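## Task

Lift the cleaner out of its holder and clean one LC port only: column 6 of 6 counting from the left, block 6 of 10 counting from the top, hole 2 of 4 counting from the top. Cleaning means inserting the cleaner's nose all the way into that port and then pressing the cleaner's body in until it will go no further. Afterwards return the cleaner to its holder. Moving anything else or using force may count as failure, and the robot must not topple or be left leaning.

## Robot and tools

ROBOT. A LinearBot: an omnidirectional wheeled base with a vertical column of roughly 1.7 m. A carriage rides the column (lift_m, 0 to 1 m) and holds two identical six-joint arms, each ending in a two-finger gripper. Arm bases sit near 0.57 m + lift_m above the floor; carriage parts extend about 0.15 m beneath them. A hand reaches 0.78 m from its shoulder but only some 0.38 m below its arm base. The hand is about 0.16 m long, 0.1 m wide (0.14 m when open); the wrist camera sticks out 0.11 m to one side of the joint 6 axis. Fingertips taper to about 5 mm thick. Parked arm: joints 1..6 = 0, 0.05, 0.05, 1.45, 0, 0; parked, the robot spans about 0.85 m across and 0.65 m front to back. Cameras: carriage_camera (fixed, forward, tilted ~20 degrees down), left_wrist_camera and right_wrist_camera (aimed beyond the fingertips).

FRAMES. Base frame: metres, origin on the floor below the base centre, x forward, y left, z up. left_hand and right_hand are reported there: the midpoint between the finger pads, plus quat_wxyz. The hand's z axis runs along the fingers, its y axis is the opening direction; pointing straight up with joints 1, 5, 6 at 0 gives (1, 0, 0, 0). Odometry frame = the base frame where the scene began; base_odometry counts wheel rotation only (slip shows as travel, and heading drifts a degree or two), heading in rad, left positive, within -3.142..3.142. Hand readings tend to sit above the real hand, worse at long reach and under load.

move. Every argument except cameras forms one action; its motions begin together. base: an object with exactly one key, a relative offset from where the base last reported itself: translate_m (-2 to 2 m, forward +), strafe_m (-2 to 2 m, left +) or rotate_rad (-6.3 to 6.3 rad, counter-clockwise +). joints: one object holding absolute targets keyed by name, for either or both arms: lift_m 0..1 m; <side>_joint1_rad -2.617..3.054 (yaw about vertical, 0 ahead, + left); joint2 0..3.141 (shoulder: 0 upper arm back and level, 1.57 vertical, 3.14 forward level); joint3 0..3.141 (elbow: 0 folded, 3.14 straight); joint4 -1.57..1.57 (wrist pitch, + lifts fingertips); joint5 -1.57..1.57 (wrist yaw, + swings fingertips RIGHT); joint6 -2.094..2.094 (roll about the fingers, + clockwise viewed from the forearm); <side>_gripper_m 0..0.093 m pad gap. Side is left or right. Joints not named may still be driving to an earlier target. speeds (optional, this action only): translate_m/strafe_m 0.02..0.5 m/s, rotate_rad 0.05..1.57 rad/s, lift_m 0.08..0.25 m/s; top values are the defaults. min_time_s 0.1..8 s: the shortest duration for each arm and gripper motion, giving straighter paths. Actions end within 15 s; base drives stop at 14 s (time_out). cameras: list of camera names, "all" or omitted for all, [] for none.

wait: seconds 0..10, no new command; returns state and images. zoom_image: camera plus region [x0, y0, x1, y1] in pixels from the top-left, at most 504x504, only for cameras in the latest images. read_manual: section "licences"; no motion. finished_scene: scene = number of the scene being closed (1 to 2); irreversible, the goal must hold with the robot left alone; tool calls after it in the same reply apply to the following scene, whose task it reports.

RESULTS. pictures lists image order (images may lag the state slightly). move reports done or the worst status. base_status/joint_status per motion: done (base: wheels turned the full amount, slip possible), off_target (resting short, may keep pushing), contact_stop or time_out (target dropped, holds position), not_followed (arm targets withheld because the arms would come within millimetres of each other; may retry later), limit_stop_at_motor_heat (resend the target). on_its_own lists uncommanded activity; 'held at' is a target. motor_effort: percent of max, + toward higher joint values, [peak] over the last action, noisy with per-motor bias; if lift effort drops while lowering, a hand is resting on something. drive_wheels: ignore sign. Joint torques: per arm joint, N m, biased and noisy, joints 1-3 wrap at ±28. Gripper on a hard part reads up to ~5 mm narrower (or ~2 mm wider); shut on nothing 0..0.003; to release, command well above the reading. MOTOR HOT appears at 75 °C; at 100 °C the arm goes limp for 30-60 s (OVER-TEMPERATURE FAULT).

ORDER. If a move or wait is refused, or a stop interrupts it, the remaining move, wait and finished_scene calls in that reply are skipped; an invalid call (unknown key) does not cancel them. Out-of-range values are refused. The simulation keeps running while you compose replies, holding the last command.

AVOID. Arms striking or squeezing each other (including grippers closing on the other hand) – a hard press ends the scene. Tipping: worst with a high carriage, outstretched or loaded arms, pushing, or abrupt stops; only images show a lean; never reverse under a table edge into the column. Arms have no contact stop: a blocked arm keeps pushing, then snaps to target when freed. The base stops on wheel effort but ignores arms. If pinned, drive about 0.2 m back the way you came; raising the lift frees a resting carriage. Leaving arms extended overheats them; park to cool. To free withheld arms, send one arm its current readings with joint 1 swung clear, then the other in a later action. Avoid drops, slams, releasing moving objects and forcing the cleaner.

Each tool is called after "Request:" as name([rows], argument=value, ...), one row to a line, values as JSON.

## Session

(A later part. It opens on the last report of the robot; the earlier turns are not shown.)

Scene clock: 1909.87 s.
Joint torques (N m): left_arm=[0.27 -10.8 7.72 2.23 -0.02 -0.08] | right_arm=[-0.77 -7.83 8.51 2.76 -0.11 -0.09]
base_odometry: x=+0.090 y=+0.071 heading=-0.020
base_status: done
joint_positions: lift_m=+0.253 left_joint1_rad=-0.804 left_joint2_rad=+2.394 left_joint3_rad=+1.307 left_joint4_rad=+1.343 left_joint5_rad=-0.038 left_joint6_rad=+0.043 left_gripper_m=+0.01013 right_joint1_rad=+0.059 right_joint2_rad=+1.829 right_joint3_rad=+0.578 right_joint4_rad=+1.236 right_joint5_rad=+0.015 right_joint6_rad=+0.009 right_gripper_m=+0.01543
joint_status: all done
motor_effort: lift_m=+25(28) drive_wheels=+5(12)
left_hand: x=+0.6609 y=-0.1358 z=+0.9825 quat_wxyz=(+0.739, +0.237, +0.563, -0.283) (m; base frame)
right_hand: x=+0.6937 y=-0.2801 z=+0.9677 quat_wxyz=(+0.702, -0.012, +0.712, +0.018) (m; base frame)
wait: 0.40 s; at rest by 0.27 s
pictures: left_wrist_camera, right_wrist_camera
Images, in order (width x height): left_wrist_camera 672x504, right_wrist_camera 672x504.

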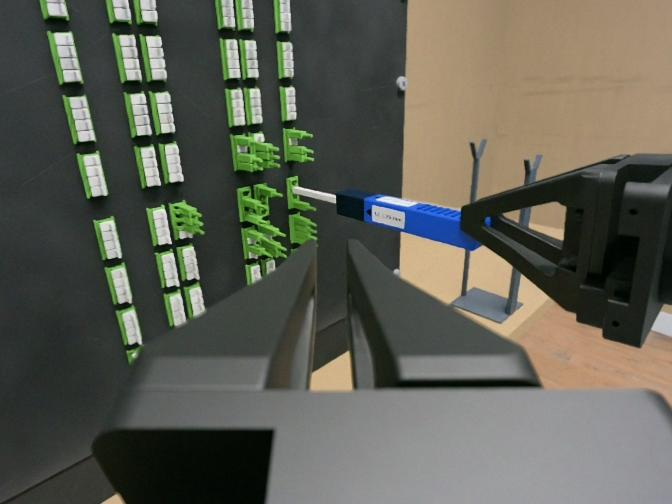

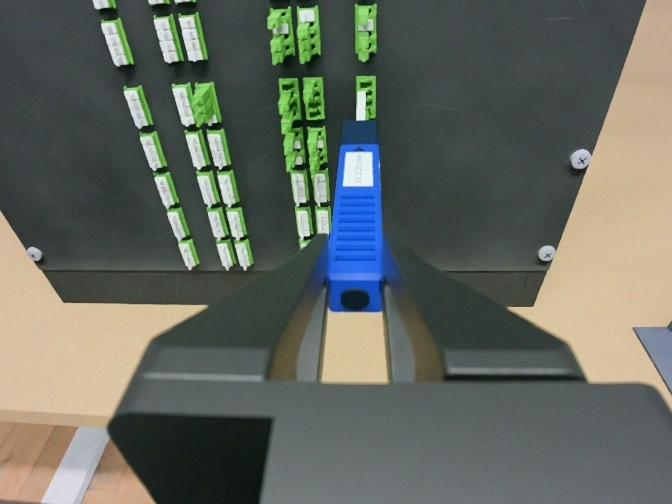

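Request:
move(base={"rotate_rad": -0.003}, speeds={"rotate_rad": 0.05}, cameras=[])

Request:
wait(seconds=0.4, cameras=["left_wrist_camera", "right_wrist_camera"])

Request:
zoom_image(camera="left_wrist_camera", region=[284, 176, 308, 200])

Request:
zoom_image(camera="right_wrist_camera", region=[350, 72, 374, 96])

Scene clock: 1916.40 s.
Joint torques (N m): left_arm=[0.18 -10.73 7.79 2.22 -0.01 -0.11] | right_arm=[-0.72 -7.77 8.54 2.76 -0.11 -0.09]
move: done
base_odometry: x=+0.090 y=+0.071 heading=-0.022
base_status: done
joint_positions: lift_m=+0.253 left_joint1_rad=-0.804 left_joint2_rad=+2.394 left_joint3_rad=+1.307 left_joint4_rad=+1.343 left_joint5_rad=-0.038 left_joint6_rad=+0.043 left_gripper_m=+0.01013 right_joint1_rad=+0.059 right_joint2_rad=+1.829 right_joint3_rad=+0.578 right_joint4_rad=+1.236 right_joint5_rad=+0.015 right_joint6_rad=+0.009 right_gripper_m=+0.01543
joint_status: not commanded
motor_effort: lift_m=+26(29) drive_wheels=-4(7)
left_hand: x=+0.6609 y=-0.1358 z=+0.9825 quat_wxyz=(+0.739, +0.237, +0.563, -0.283) (m; base frame)
right_hand: x=+0.6937 y=-0.2801 z=+0.9677 quat_wxyz=(+0.702, -0.012, +0.712, +0.018) (m; base frame)
pictures: none
No camera images: "cameras" was empty.

Scene clock: 1916.80 s.
Joint torques (N m): left_arm=[0.29 -10.78 7.79 2.24 0 -0.09] | right_arm=[-0.75 -7.79 8.51 2.76 -0.11 -0.09]
base_odometry: x=+0.090 y=+0.071 heading=-0.022
base_status: done
joint_positions: lift_m=+0.253 left_joint1_rad=-0.804 left_joint2_rad=+2.394 left_joint3_rad=+1.307 left_joint4_rad=+1.343 left_joint5_rad=-0.038 left_joint6_rad=+0.043 left_gripper_m=+0.01013 right_joint1_rad=+0.059 right_joint2_rad=+1.829 right_joint3_rad=+0.578 right_joint4_rad=+1.236 right_joint5_rad=+0.015 right_joint6_rad=+0.009 right_gripper_m=+0.01543
joint_status: not commanded
motor_effort: lift_m=+27(29) drive_wheels=-5(7)
left_hand: x=+0.6609 y=-0.1358 z=+0.9825 quat_wxyz=(+0.739, +0.237, +0.563, -0.283) (m; base frame)
right_hand: x=+0.6937 y=-0.2801 z=+0.9677 quat_wxyz=(+0.702, -0.012, +0.712, +0.018) (m; base frame)
wait: 0.40 s; at rest by 0.27 s
pictures: left_wrist_camera, right_wrist_camera
Images, in order (width x height): left_wrist_camera 672x504, right_wrist_camera 672x504.

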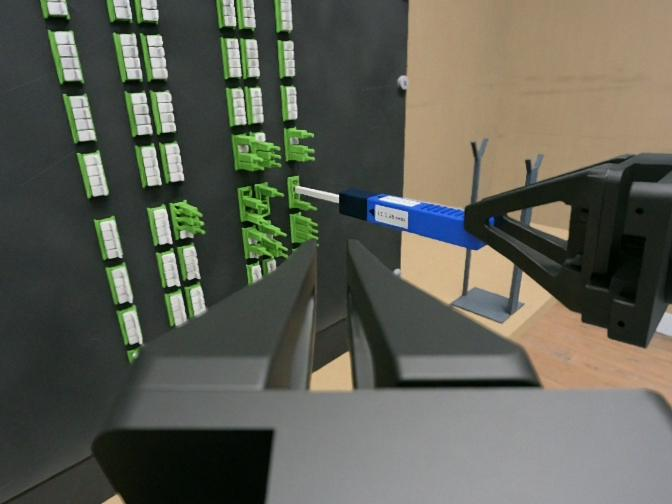

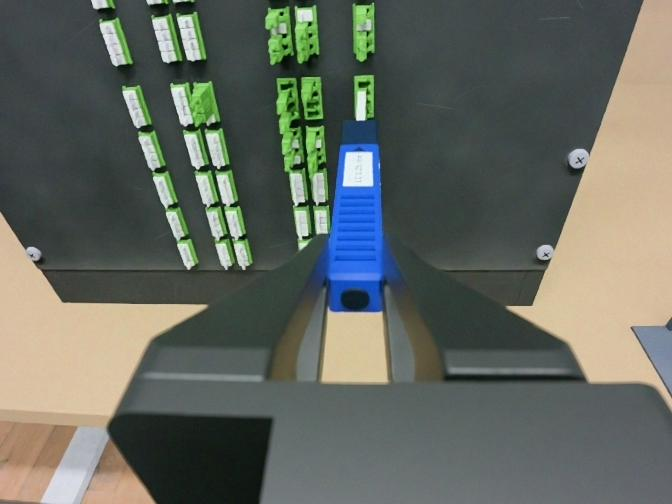

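Scaled by 21.000 from the camera's 672x504 image, which has a finer 960x720 frame.

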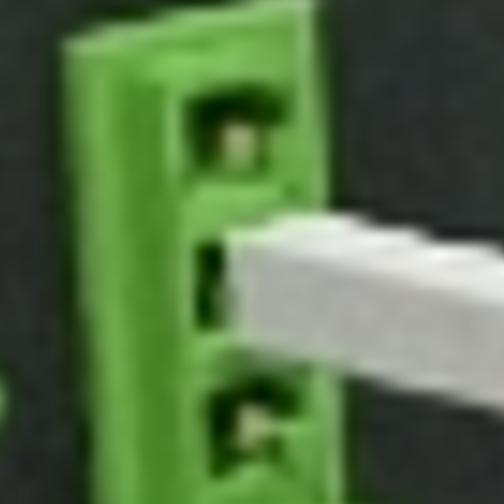

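Scaled by 21.000 from the camera's 672x504 image, which has a finer 960x720 frame.

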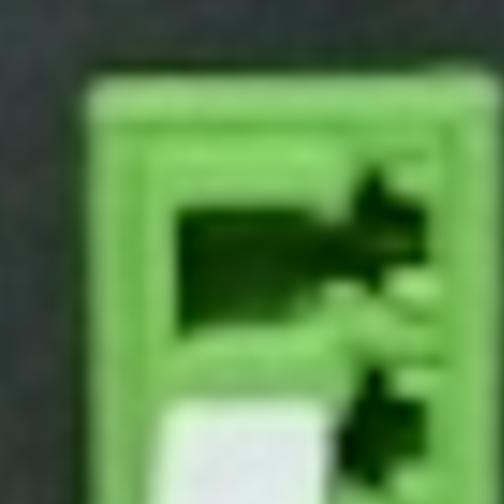

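Request:
zoom_image(camera="right_wrist_camera", region=[356, 80, 372, 92])

Request:
zoom_image(camera="left_wrist_camera", region=[288, 176, 304, 200])

Scaled by 31.500 from the camera's 672x504 image, which has a finer 960x720 frame.

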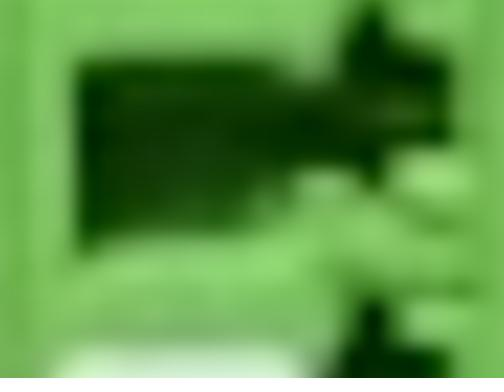

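Scaled by 21.000 from the camera's 672x504 image, which has a finer 960x720 frame.

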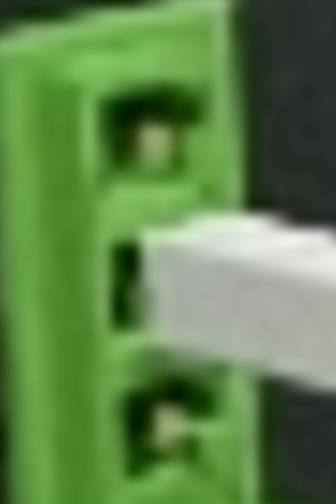

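Request:
move(joints={"left_joint1_rad": -0.795, "left_joint2_rad": 2.61, "left_joint3_rad": 1.765, "left_joint4_rad": 1.10}, min_time_s=2, cameras=["left_wrist_camera", "carriage_camera"])

Scene clock: 1977.57 s.
Joint torques (N m): left_arm=[0.7 -12 9.4 2.1 0.01 -0.09] | right_arm=[-0.77 -7.77 8.53 2.77 -0.11 -0.09]
move: done
base_odometry: x=+0.090 y=+0.071 heading=-0.022
base_status: not commanded
joint_positions: lift_m=+0.253 left_joint1_rad=-0.804 left_joint2_rad=+2.586 left_joint3_rad=+1.745 left_joint4_rad=+1.114 left_joint5_rad=-0.038 left_joint6_rad=+0.043 left_gripper_m=+0.01013 right_joint1_rad=+0.059 right_joint2_rad=+1.829 right_joint3_rad=+0.578 right_joint4_rad=+1.236 right_joint5_rad=+0.015 right_joint6_rad=+0.009 right_gripper_m=+0.01543
joint_status: all done
motor_effort: lift_m=+25(28) drive_wheels=-5(6)
left_hand: x=+0.7099 y=-0.1867 z=+0.9927 quat_wxyz=(+0.744, +0.234, +0.557, -0.285) (m; base frame)
right_hand: x=+0.6937 y=-0.2801 z=+0.9677 quat_wxyz=(+0.702, -0.012, +0.712, +0.018) (m; base frame)
pictures: carriage_camera, left_wrist_camera
Images, in order (width x height): carriage_camera 672x504, left_wrist_camera 672x504.

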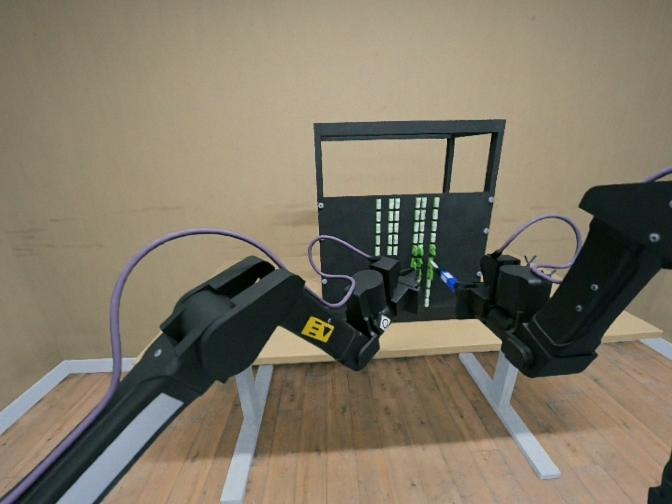

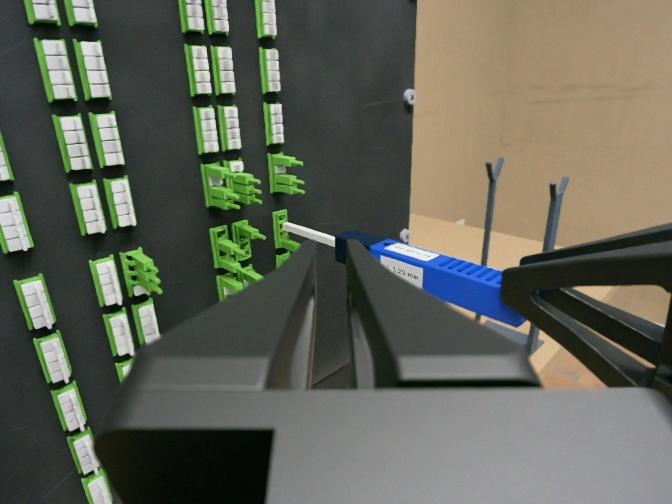

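Request:
zoom_image(camera="left_wrist_camera", region=[264, 204, 312, 240])

Request:
zoom_image(camera="left_wrist_camera", region=[268, 206, 292, 230])

Request:
zoom_image(camera="left_wrist_camera", region=[200, 216, 272, 270])

Scaled by 10.500 from the camera's 672x504 image, which has a finer 960x720 frame.

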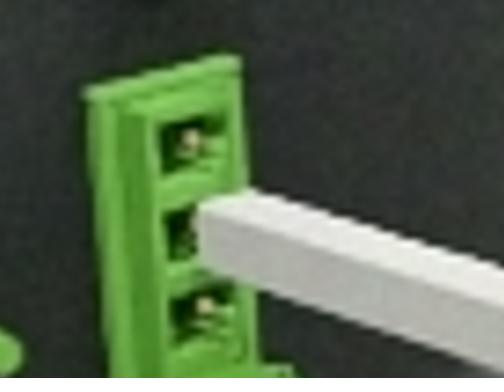

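Scaled by 21.000 from the camera's 672x504 image, which has a finer 960x720 frame.

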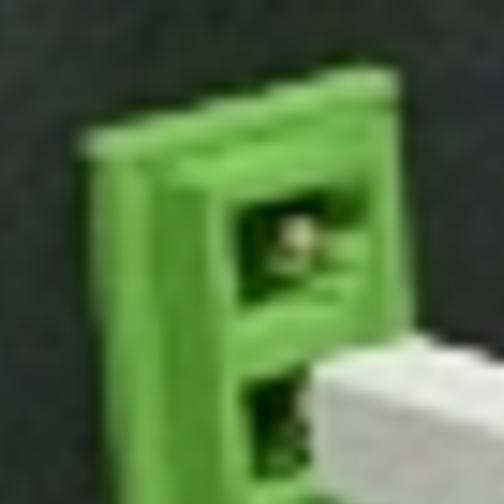

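Scaled by 7.000 from the camera's 672x504 image, which has a finer 960x720 frame.

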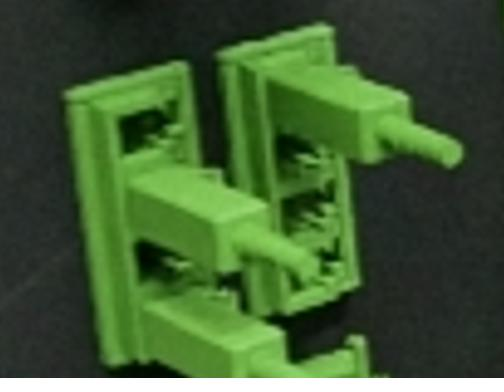

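Request:
zoom_image(camera="left_wrist_camera", region=[270, 214, 298, 242])

Request:
zoom_image(camera="left_wrist_camera", region=[210, 222, 234, 246])

Scaled by 18.000 from the camera's 672x504 image, which has a finer 960x720 frame.

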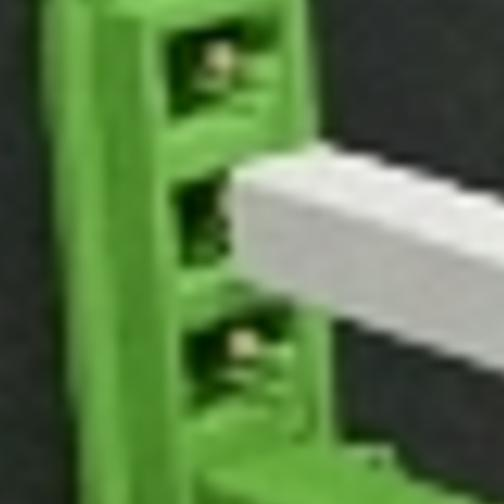

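Scaled by 21.000 from the camera's 672x504 image, which has a finer 960x720 frame.

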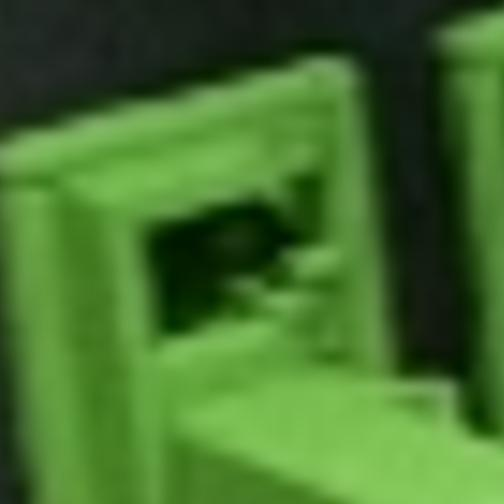

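Request:
move(base={"translate_m": -0.006}, speeds={"translate_m": 0.02}, cameras=[])

Request:
wait(seconds=0.4, cameras=["left_wrist_camera", "right_wrist_camera"])

Request:
zoom_image(camera="left_wrist_camera", region=[264, 204, 300, 240])

Request:
zoom_image(camera="right_wrist_camera", region=[350, 72, 374, 96])

Scene clock: 2027.20 s.
Joint torques (N m): left_arm=[0.54 -12.14 9.42 2.16 0.01 -0.09] | right_arm=[-0.76 -7.82 8.49 2.76 -0.1 -0.09]
move: done
base_odometry: x=+0.084 y=+0.071 heading=-0.022
base_status: done
joint_positions: lift_m=+0.253 left_joint1_rad=-0.801 left_joint2_rad=+2.588 left_joint3_rad=+1.746 left_joint4_rad=+1.108 left_joint5_rad=-0.038 left_joint6_rad=+0.043 left_gripper_m=+0.01013 right_joint1_rad=+0.059 right_joint2_rad=+1.829 right_joint3_rad=+0.578 right_joint4_rad=+1.236 right_joint5_rad=+0.015 right_joint6_rad=+0.009 right_gripper_m=+0.01543
joint_status: not commanded
motor_effort: lift_m=+26(28) drive_wheels=+2(9)
left_hand: x=+0.7118 y=-0.1856 z=+0.9902 quat_wxyz=(+0.742, +0.235, +0.560, -0.283) (m; base frame)
right_hand: x=+0.6938 y=-0.2799 z=+0.9678 quat_wxyz=(+0.702, -0.012, +0.712, +0.018) (m; base frame)
pictures: none
No camera images: "cameras" was empty.

Scene clock: 2027.60 s.
Joint torques (N m): left_arm=[0.5 -12.22 9.31 2.16 0 -0.09] | right_arm=[-0.75 -7.79 8.5 2.75 -0.1 -0.1]
base_odometry: x=+0.084 y=+0.071 heading=-0.022
base_status: done
joint_positions: lift_m=+0.253 left_joint1_rad=-0.801 left_joint2_rad=+2.588 left_joint3_rad=+1.746 left_joint4_rad=+1.108 left_joint5_rad=-0.038 left_joint6_rad=+0.043 left_gripper_m=+0.01013 right_joint1_rad=+0.059 right_joint2_rad=+1.829 right_joint3_rad=+0.578 right_joint4_rad=+1.236 right_joint5_rad=+0.015 right_joint6_rad=+0.009 right_gripper_m=+0.01543
joint_status: not commanded
motor_effort: lift_m=+26(28) drive_wheels=+0(9)
left_hand: x=+0.7119 y=-0.1857 z=+0.9904 quat_wxyz=(+0.742, +0.235, +0.560, -0.283) (m; base frame)
right_hand: x=+0.6938 y=-0.2799 z=+0.9678 quat_wxyz=(+0.702, -0.012, +0.712, +0.018) (m; base frame)
wait: 0.40 s; at rest by 0.27 s
pictures: left_wrist_camera, right_wrist_camera
Images, in order (width x height): left_wrist_camera 672x504, right_wrist_camera 672x504.

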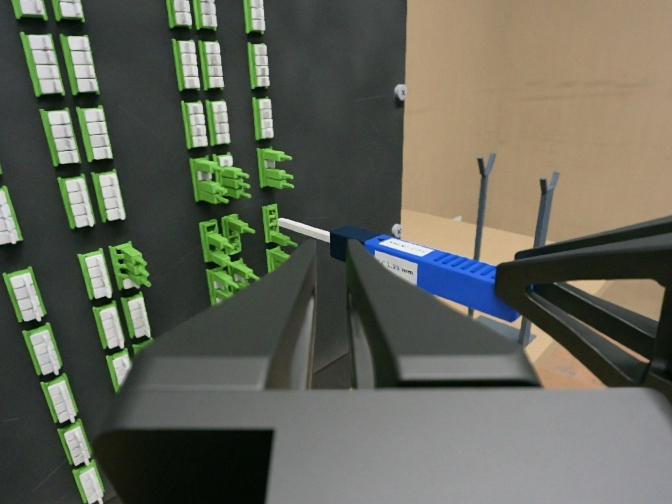

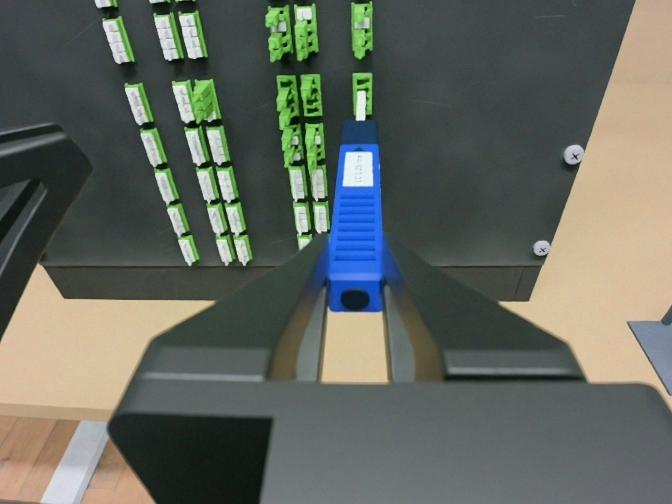

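Scaled by 14.000 from the camera's 672x504 image, which has a finer 960x720 frame.

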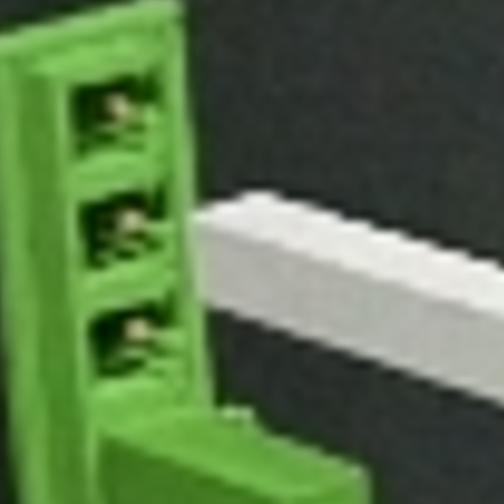

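Scaled by 21.000 from the camera's 672x504 image, which has a finer 960x720 frame.

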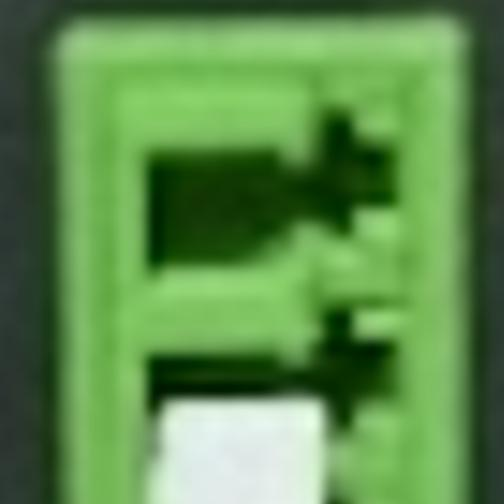

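Request:
move(base={"translate_m": 0.005}, joints={"lift_m": 0.2523}, speeds={"translate_m": 0.02}, cameras=[])

Request:
wait(seconds=0.4, cameras=["left_wrist_camera", "right_wrist_camera"])

Request:
zoom_image(camera="left_wrist_camera", region=[264, 204, 300, 240])

Request:
zoom_image(camera="right_wrist_camera", region=[350, 72, 374, 96])

Scene clock: 2054.40 s.
Joint torques (N m): left_arm=[0.44 -12.23 9.26 2.2 -0.01 -0.09] | right_arm=[-0.73 -7.82 8.49 2.77 -0.11 -0.09]
move: done
base_odometry: x=+0.089 y=+0.071 heading=-0.022
base_status: done
joint_positions: lift_m=+0.253 left_joint1_rad=-0.800 left_joint2_rad=+2.589 left_joint3_rad=+1.746 left_joint4_rad=+1.106 left_joint5_rad=-0.038 left_joint6_rad=+0.043 left_gripper_m=+0.01013 right_joint1_rad=+0.059 right_joint2_rad=+1.829 right_joint3_rad=+0.578 right_joint4_rad=+1.237 right_joint5_rad=+0.015 right_joint6_rad=+0.009 right_gripper_m=+0.01543
joint_status: all done
motor_effort: lift_m=+20(22) drive_wheels=+1(8)
left_hand: x=+0.7126 y=-0.1853 z=+0.9885 quat_wxyz=(+0.742, +0.235, +0.561, -0.283) (m; base frame)
right_hand: x=+0.6938 y=-0.2799 z=+0.9674 quat_wxyz=(+0.702, -0.012, +0.712, +0.019) (m; base frame)
pictures: none
No camera images: "cameras" was empty.

Scene clock: 2054.80 s.
Joint torques (N m): left_arm=[0.35 -12.27 9.36 2.21 -0.01 -0.09] | right_arm=[-0.77 -7.77 8.49 2.75 -0.11 -0.09]
base_odometry: x=+0.089 y=+0.071 heading=-0.022
base_status: done
joint_positions: lift_m=+0.253 left_joint1_rad=-0.800 left_joint2_rad=+2.589 left_joint3_rad=+1.746 left_joint4_rad=+1.106 left_joint5_rad=-0.038 left_joint6_rad=+0.043 left_gripper_m=+0.01013 right_joint1_rad=+0.059 right_joint2_rad=+1.829 right_joint3_rad=+0.578 right_joint4_rad=+1.237 right_joint5_rad=+0.015 right_joint6_rad=+0.009 right_gripper_m=+0.01543
joint_status: all done
motor_effort: lift_m=+21(22) drive_wheels=+3(8)
left_hand: x=+0.7126 y=-0.1853 z=+0.9885 quat_wxyz=(+0.742, +0.235, +0.561, -0.283) (m; base frame)
right_hand: x=+0.6938 y=-0.2799 z=+0.9674 quat_wxyz=(+0.702, -0.012, +0.712, +0.019) (m; base frame)
wait: 0.40 s; at rest by 0.27 s
pictures: left_wrist_camera, right_wrist_camera
Images, in order (width x height): left_wrist_camera 672x504, right_wrist_camera 672x504.

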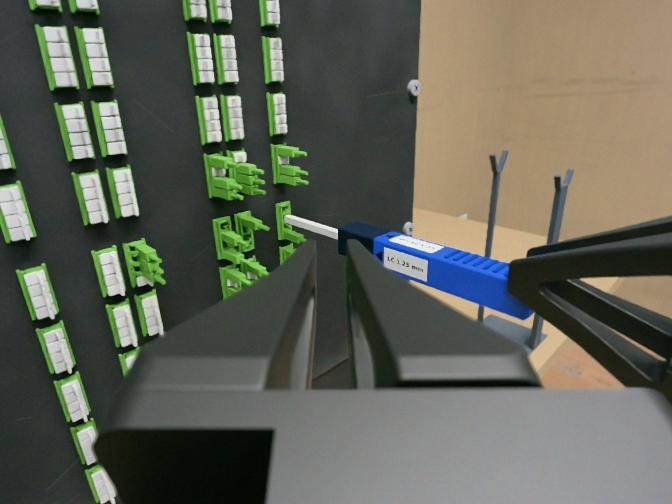

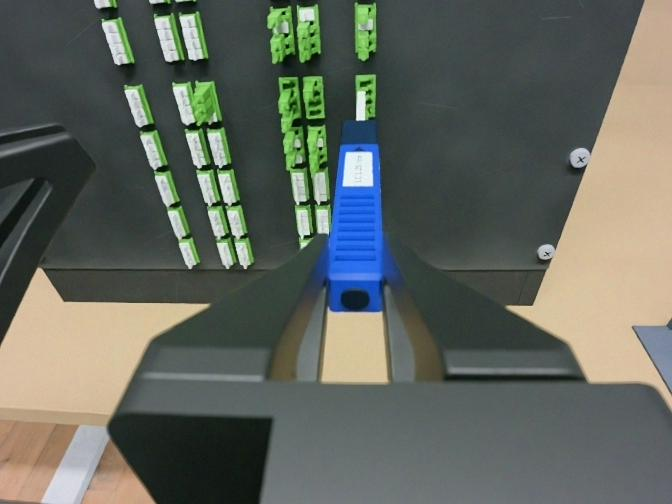

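Scaled by 14.000 from the camera's 672x504 image, which has a finer 960x720 frame.

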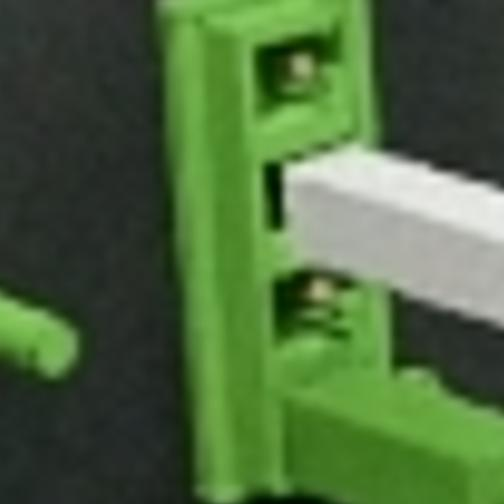

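Scaled by 21.000 from the camera's 672x504 image, which has a finer 960x720 frame.

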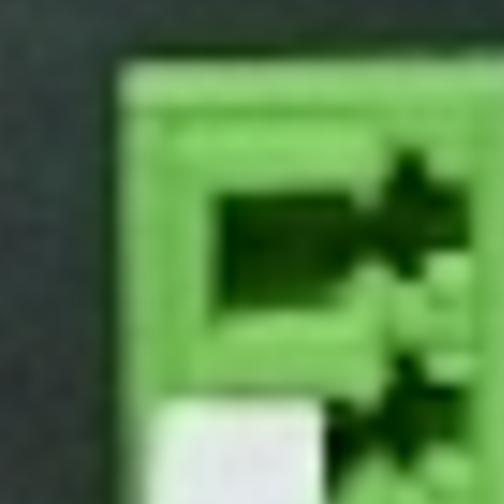

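Request:
move(base={"rotate_rad": -0.0035}, joints={"lift_m": 0.2513}, speeds={"rotate_rad": 0.05}, cameras=[])

Request:
wait(seconds=0.4, cameras=["left_wrist_camera", "right_wrist_camera"])

Request:
zoom_image(camera="left_wrist_camera", region=[264, 200, 300, 236])

Request:
zoom_image(camera="right_wrist_camera", region=[350, 72, 374, 96])

Scene clock: 2071.67 s.
Joint torques (N m): left_arm=[0.42 -12.36 9.1 2.22 0 -0.09] | right_arm=[-0.7 -7.75 8.47 2.76 -0.11 -0.09]
move: done
base_odometry: x=+0.089 y=+0.072 heading=-0.024
base_status: done
joint_positions: lift_m=+0.252 left_joint1_rad=-0.800 left_joint2_rad=+2.589 left_joint3_rad=+1.748 left_joint4_rad=+1.105 left_joint5_rad=-0.038 left_joint6_rad=+0.043 left_gripper_m=+0.01013 right_joint1_rad=+0.058 right_joint2_rad=+1.829 right_joint3_rad=+0.578 right_joint4_rad=+1.237 right_joint5_rad=+0.015 right_joint6_rad=+0.009 right_gripper_m=+0.01543
joint_status: all done
motor_effort: lift_m=+19(21) drive_wheels=-4(7)
left_hand: x=+0.7127 y=-0.1854 z=+0.9880 quat_wxyz=(+0.742, +0.235, +0.561, -0.283) (m; base frame)
right_hand: x=+0.6938 y=-0.2802 z=+0.9665 quat_wxyz=(+0.702, -0.012, +0.712, +0.018) (m; base frame)
pictures: none
No camera images: "cameras" was empty.

Scene clock: 2072.07 s.
Joint torques (N m): left_arm=[0.42 -12.29 9.21 2.22 0 -0.11] | right_arm=[-0.7 -7.77 8.5 2.76 -0.11 -0.1]
base_odometry: x=+0.089 y=+0.072 heading=-0.024
base_status: done
joint_positions: lift_m=+0.252 left_joint1_rad=-0.800 left_joint2_rad=+2.589 left_joint3_rad=+1.748 left_joint4_rad=+1.105 left_joint5_rad=-0.038 left_joint6_rad=+0.043 left_gripper_m=+0.01013 right_joint1_rad=+0.058 right_joint2_rad=+1.829 right_joint3_rad=+0.578 right_joint4_rad=+1.237 right_joint5_rad=+0.015 right_joint6_rad=+0.009 right_gripper_m=+0.01543
joint_status: all done
motor_effort: lift_m=+19(21) drive_wheels=-5(7)
left_hand: x=+0.7127 y=-0.1854 z=+0.9880 quat_wxyz=(+0.742, +0.235, +0.561, -0.283) (m; base frame)
right_hand: x=+0.6938 y=-0.2802 z=+0.9665 quat_wxyz=(+0.702, -0.012, +0.712, +0.018) (m; base frame)
wait: 0.40 s; at rest by 0.27 s
pictures: left_wrist_camera, right_wrist_camera
Images, in order (width x height): left_wrist_camera 672x504, right_wrist_camera 672x504.

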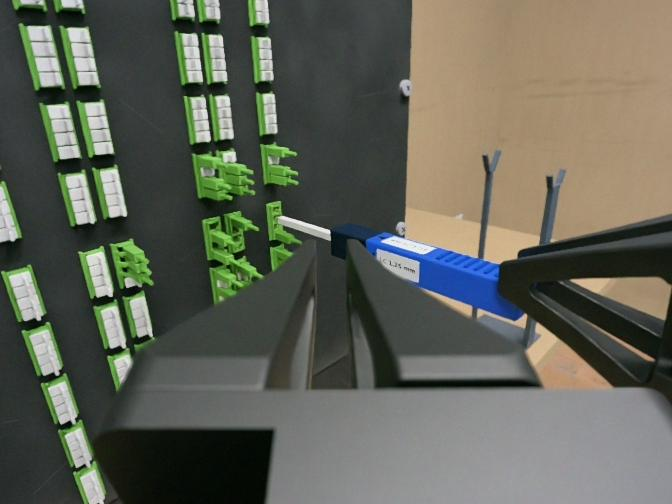

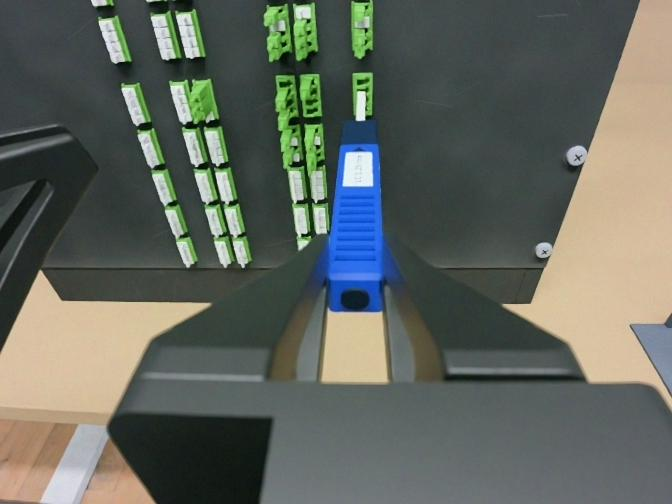

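Scaled by 14.000 from the camera's 672x504 image, which has a finer 960x720 frame.

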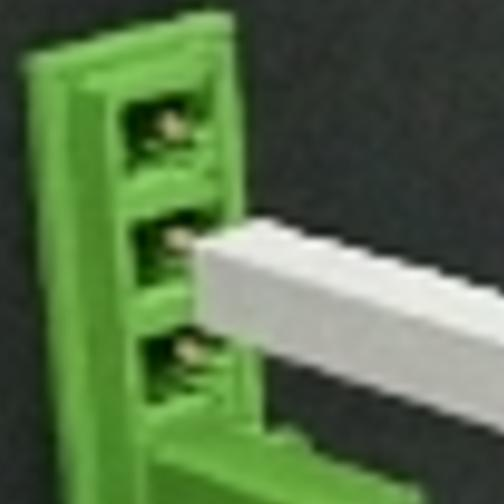

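Scaled by 21.000 from the camera's 672x504 image, which has a finer 960x720 frame.

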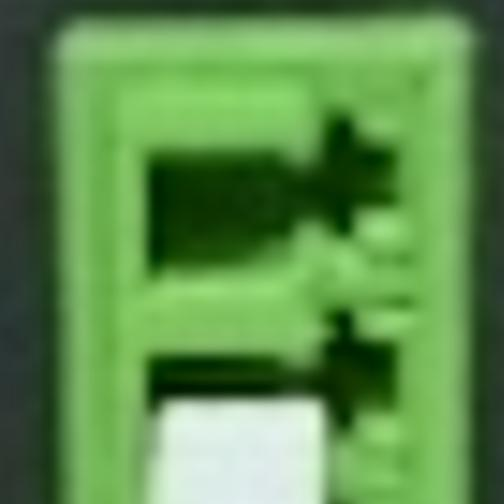

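Request:
move(base={"rotate_rad": -0.003}, speeds={"rotate_rad": 0.05}, cameras=[])

Request:
move(base={"translate_m": 0.002}, speeds={"translate_m": 0.02}, cameras=[])

Request:
wait(seconds=0.4, cameras=["left_wrist_camera", "right_wrist_camera"])

Request:
zoom_image(camera="left_wrist_camera", region=[264, 200, 300, 236])

Request:
zoom_image(camera="right_wrist_camera", region=[350, 72, 374, 96])

Scene clock: 2082.17 s.
Joint torques (N m): left_arm=[0.4 -12.23 9.16 2.2 0 -0.09] | right_arm=[-0.66 -7.77 8.5 2.76 -0.11 -0.09]
move: done
base_odometry: x=+0.089 y=+0.072 heading=-0.026
base_status: done
joint_positions: lift_m=+0.252 left_joint1_rad=-0.799 left_joint2_rad=+2.589 left_joint3_rad=+1.748 left_joint4_rad=+1.105 left_joint5_rad=-0.038 left_joint6_rad=+0.043 left_gripper_m=+0.01013 right_joint1_rad=+0.058 right_joint2_rad=+1.829 right_joint3_rad=+0.578 right_joint4_rad=+1.237 right_joint5_rad=+0.016 right_joint6_rad=+0.009 right_gripper_m=+0.01543
joint_status: not commanded
motor_effort: lift_m=+17(21) drive_wheels=-7(8)
left_hand: x=+0.7129 y=-0.1852 z=+0.9880 quat_wxyz=(+0.742, +0.235, +0.561, -0.283) (m; base frame)
right_hand: x=+0.6938 y=-0.2805 z=+0.9665 quat_wxyz=(+0.702, -0.012, +0.712, +0.018) (m; base frame)
pictures: none
No camera images: "cameras" was empty.

Scene clock: 2082.77 s.
Joint torques (N m): left_arm=[0.32 -12.53 8.99 2.26 -0.01 -0.1] | right_arm=[-0.68 -7.73 8.54 2.75 -0.11 -0.09]
move: done
base_odometry: x=+0.091 y=+0.072 heading=-0.025
base_status: done
joint_positions: lift_m=+0.252 left_joint1_rad=-0.799 left_joint2_rad=+2.591 left_joint3_rad=+1.749 left_joint4_rad=+1.104 left_joint5_rad=-0.038 left_joint6_rad=+0.043 left_gripper_m=+0.01013 right_joint1_rad=+0.058 right_joint2_rad=+1.829 right_joint3_rad=+0.578 right_joint4_rad=+1.237 right_joint5_rad=+0.016 right_joint6_rad=+0.009 right_gripper_m=+0.01543
joint_status: not commanded
motor_effort: lift_m=+19(21) drive_wheels=-3(14)
left_hand: x=+0.7131 y=-0.1854 z=+0.9873 quat_wxyz=(+0.741, +0.235, +0.562, -0.282) (m; base frame)
right_hand: x=+0.6938 y=-0.2805 z=+0.9665 quat_wxyz=(+0.702, -0.012, +0.712, +0.018) (m; base frame)
pictures: none
No camera images: "cameras" was empty.

Scene clock: 2083.17 s.
Joint torques (N m): left_arm=[0.42 -12.45 9.03 2.25 -0.01 -0.11] | right_arm=[-0.68 -7.73 8.49 2.75 -0.11 -0.09]
base_odometry: x=+0.091 y=+0.072 heading=-0.025
base_status: done
joint_positions: lift_m=+0.252 left_joint1_rad=-0.799 left_joint2_rad=+2.591 left_joint3_rad=+1.749 left_joint4_rad=+1.104 left_joint5_rad=-0.038 left_joint6_rad=+0.043 left_gripper_m=+0.01013 right_joint1_rad=+0.058 right_joint2_rad=+1.829 right_joint3_rad=+0.578 right_joint4_rad=+1.237 right_joint5_rad=+0.016 right_joint6_rad=+0.009 right_gripper_m=+0.01543
joint_status: not commanded
motor_effort: lift_m=+18(21) drive_wheels=-4(14)
left_hand: x=+0.7131 y=-0.1854 z=+0.9873 quat_wxyz=(+0.741, +0.235, +0.562, -0.282) (m; base frame)
right_hand: x=+0.6938 y=-0.2805 z=+0.9665 quat_wxyz=(+0.702, -0.012, +0.712, +0.018) (m; base frame)
wait: 0.40 s; at rest by 0.27 s
pictures: left_wrist_camera, right_wrist_camera
Images, in order (width x height): left_wrist_camera 672x504, right_wrist_camera 672x504.

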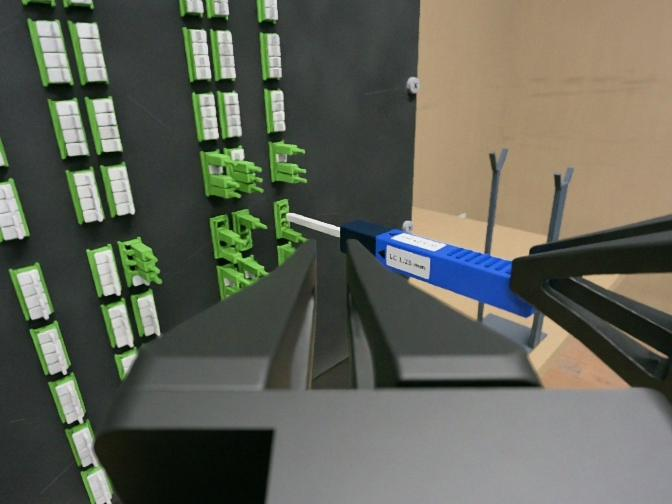

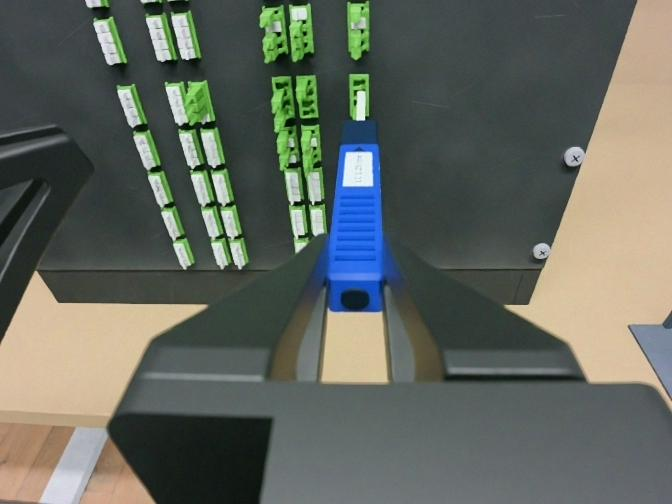

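Scaled by 14.000 from the camera's 672x504 image, which has a finer 960x720 frame.

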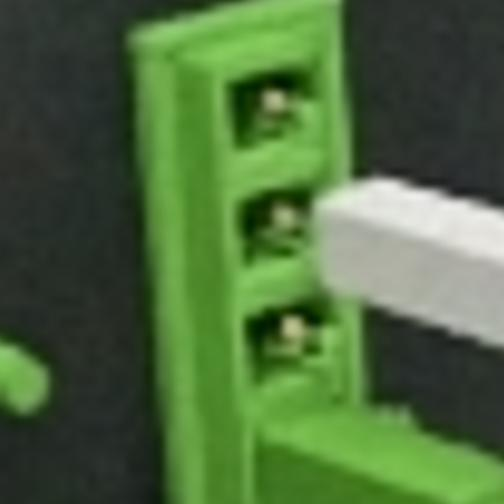

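Scaled by 21.000 from the camera's 672x504 image, which has a finer 960x720 frame.

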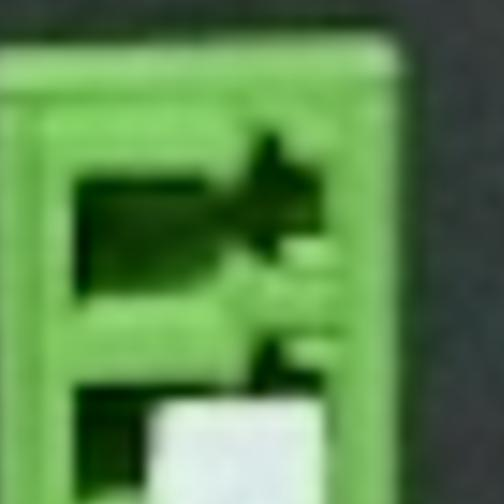

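Request:
move(base={"rotate_rad": 0.0035}, speeds={"rotate_rad": 0.05}, cameras=[])

Request:
wait(seconds=0.4, cameras=["left_wrist_camera", "right_wrist_camera"])

Request:
zoom_image(camera="left_wrist_camera", region=[264, 200, 300, 236])

Request:
zoom_image(camera="right_wrist_camera", region=[350, 72, 374, 96])

Scene clock: 2091.40 s.
Joint torques (N m): left_arm=[0.31 -12.45 8.98 2.22 0 -0.07] | right_arm=[-0.77 -7.75 8.51 2.74 -0.11 -0.09]
move: done
base_odometry: x=+0.091 y=+0.072 heading=-0.022
base_status: done
joint_positions: lift_m=+0.252 left_joint1_rad=-0.799 left_joint2_rad=+2.591 left_joint3_rad=+1.749 left_joint4_rad=+1.104 left_joint5_rad=-0.038 left_joint6_rad=+0.043 left_gripper_m=+0.01013 right_joint1_rad=+0.059 right_joint2_rad=+1.829 right_joint3_rad=+0.578 right_joint4_rad=+1.237 right_joint5_rad=+0.015 right_joint6_rad=+0.009 right_gripper_m=+0.01543
joint_status: not commanded
motor_effort: lift_m=+19(21) drive_wheels=+0(3)
left_hand: x=+0.7131 y=-0.1854 z=+0.9873 quat_wxyz=(+0.741, +0.235, +0.562, -0.282) (m; base frame)
right_hand: x=+0.6938 y=-0.2800 z=+0.9665 quat_wxyz=(+0.702, -0.012, +0.712, +0.018) (m; base frame)
pictures: none
No camera images: "cameras" was empty.

Scene clock: 2091.80 s.
Joint torques (N m): left_arm=[0.36 -12.4 9.01 2.22 0 -0.09] | right_arm=[-0.73 -7.76 8.51 2.76 -0.11 -0.09]
base_odometry: x=+0.091 y=+0.072 heading=-0.022
base_status: done
joint_positions: lift_m=+0.252 left_joint1_rad=-0.799 left_joint2_rad=+2.591 left_joint3_rad=+1.749 left_joint4_rad=+1.104 left_joint5_rad=-0.038 left_joint6_rad=+0.043 left_gripper_m=+0.01013 right_joint1_rad=+0.059 right_joint2_rad=+1.829 right_joint3_rad=+0.578 right_joint4_rad=+1.237 right_joint5_rad=+0.015 right_joint6_rad=+0.009 right_gripper_m=+0.01543
joint_status: not commanded
motor_effort: lift_m=+18(21) drive_wheels=+0(3)
left_hand: x=+0.7131 y=-0.1854 z=+0.9873 quat_wxyz=(+0.741, +0.235, +0.562, -0.282) (m; base frame)
right_hand: x=+0.6938 y=-0.2800 z=+0.9665 quat_wxyz=(+0.702, -0.012, +0.712, +0.018) (m; base frame)
wait: 0.40 s; at rest by 0.27 s
pictures: left_wrist_camera, right_wrist_camera
Images, in order (width x height): left_wrist_camera 672x504, right_wrist_camera 672x504.

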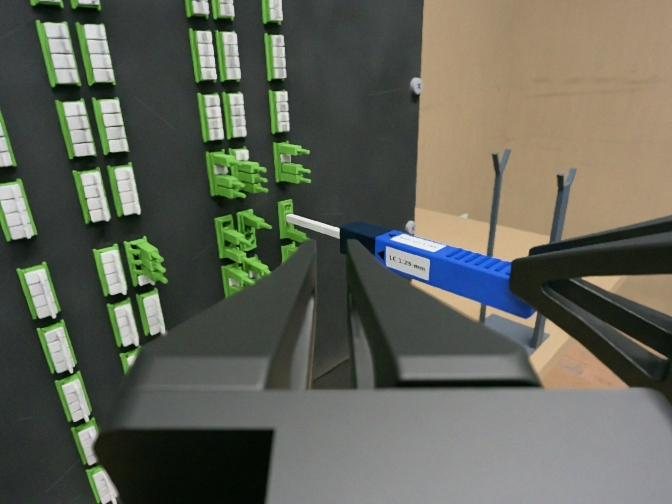

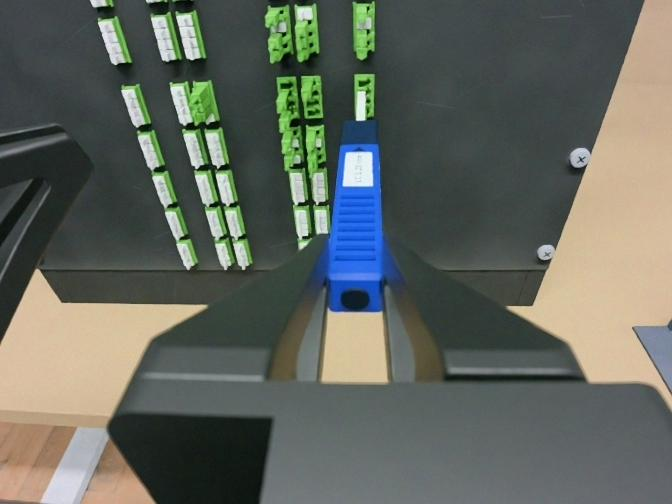

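Scaled by 14.000 from the camera's 672x504 image, which has a finer 960x720 frame.

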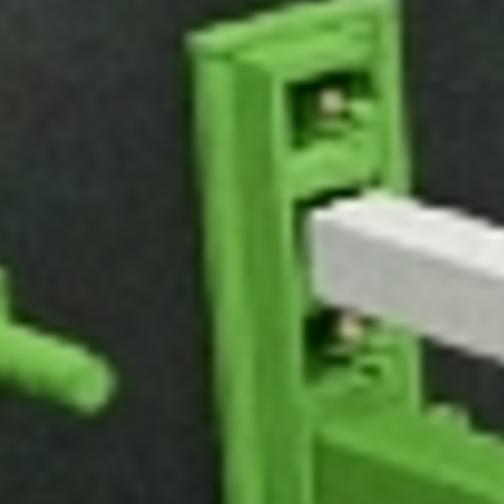

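Scaled by 21.000 from the camera's 672x504 image, which has a finer 960x720 frame.

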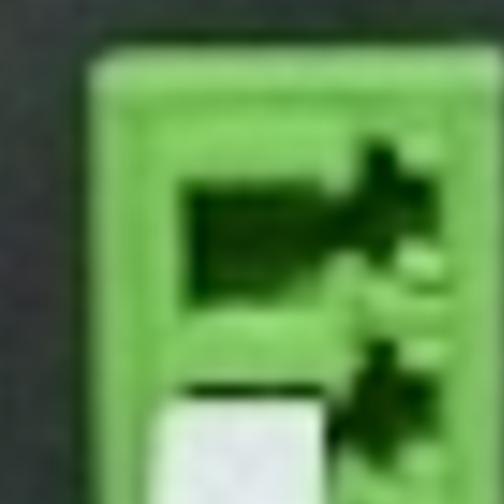

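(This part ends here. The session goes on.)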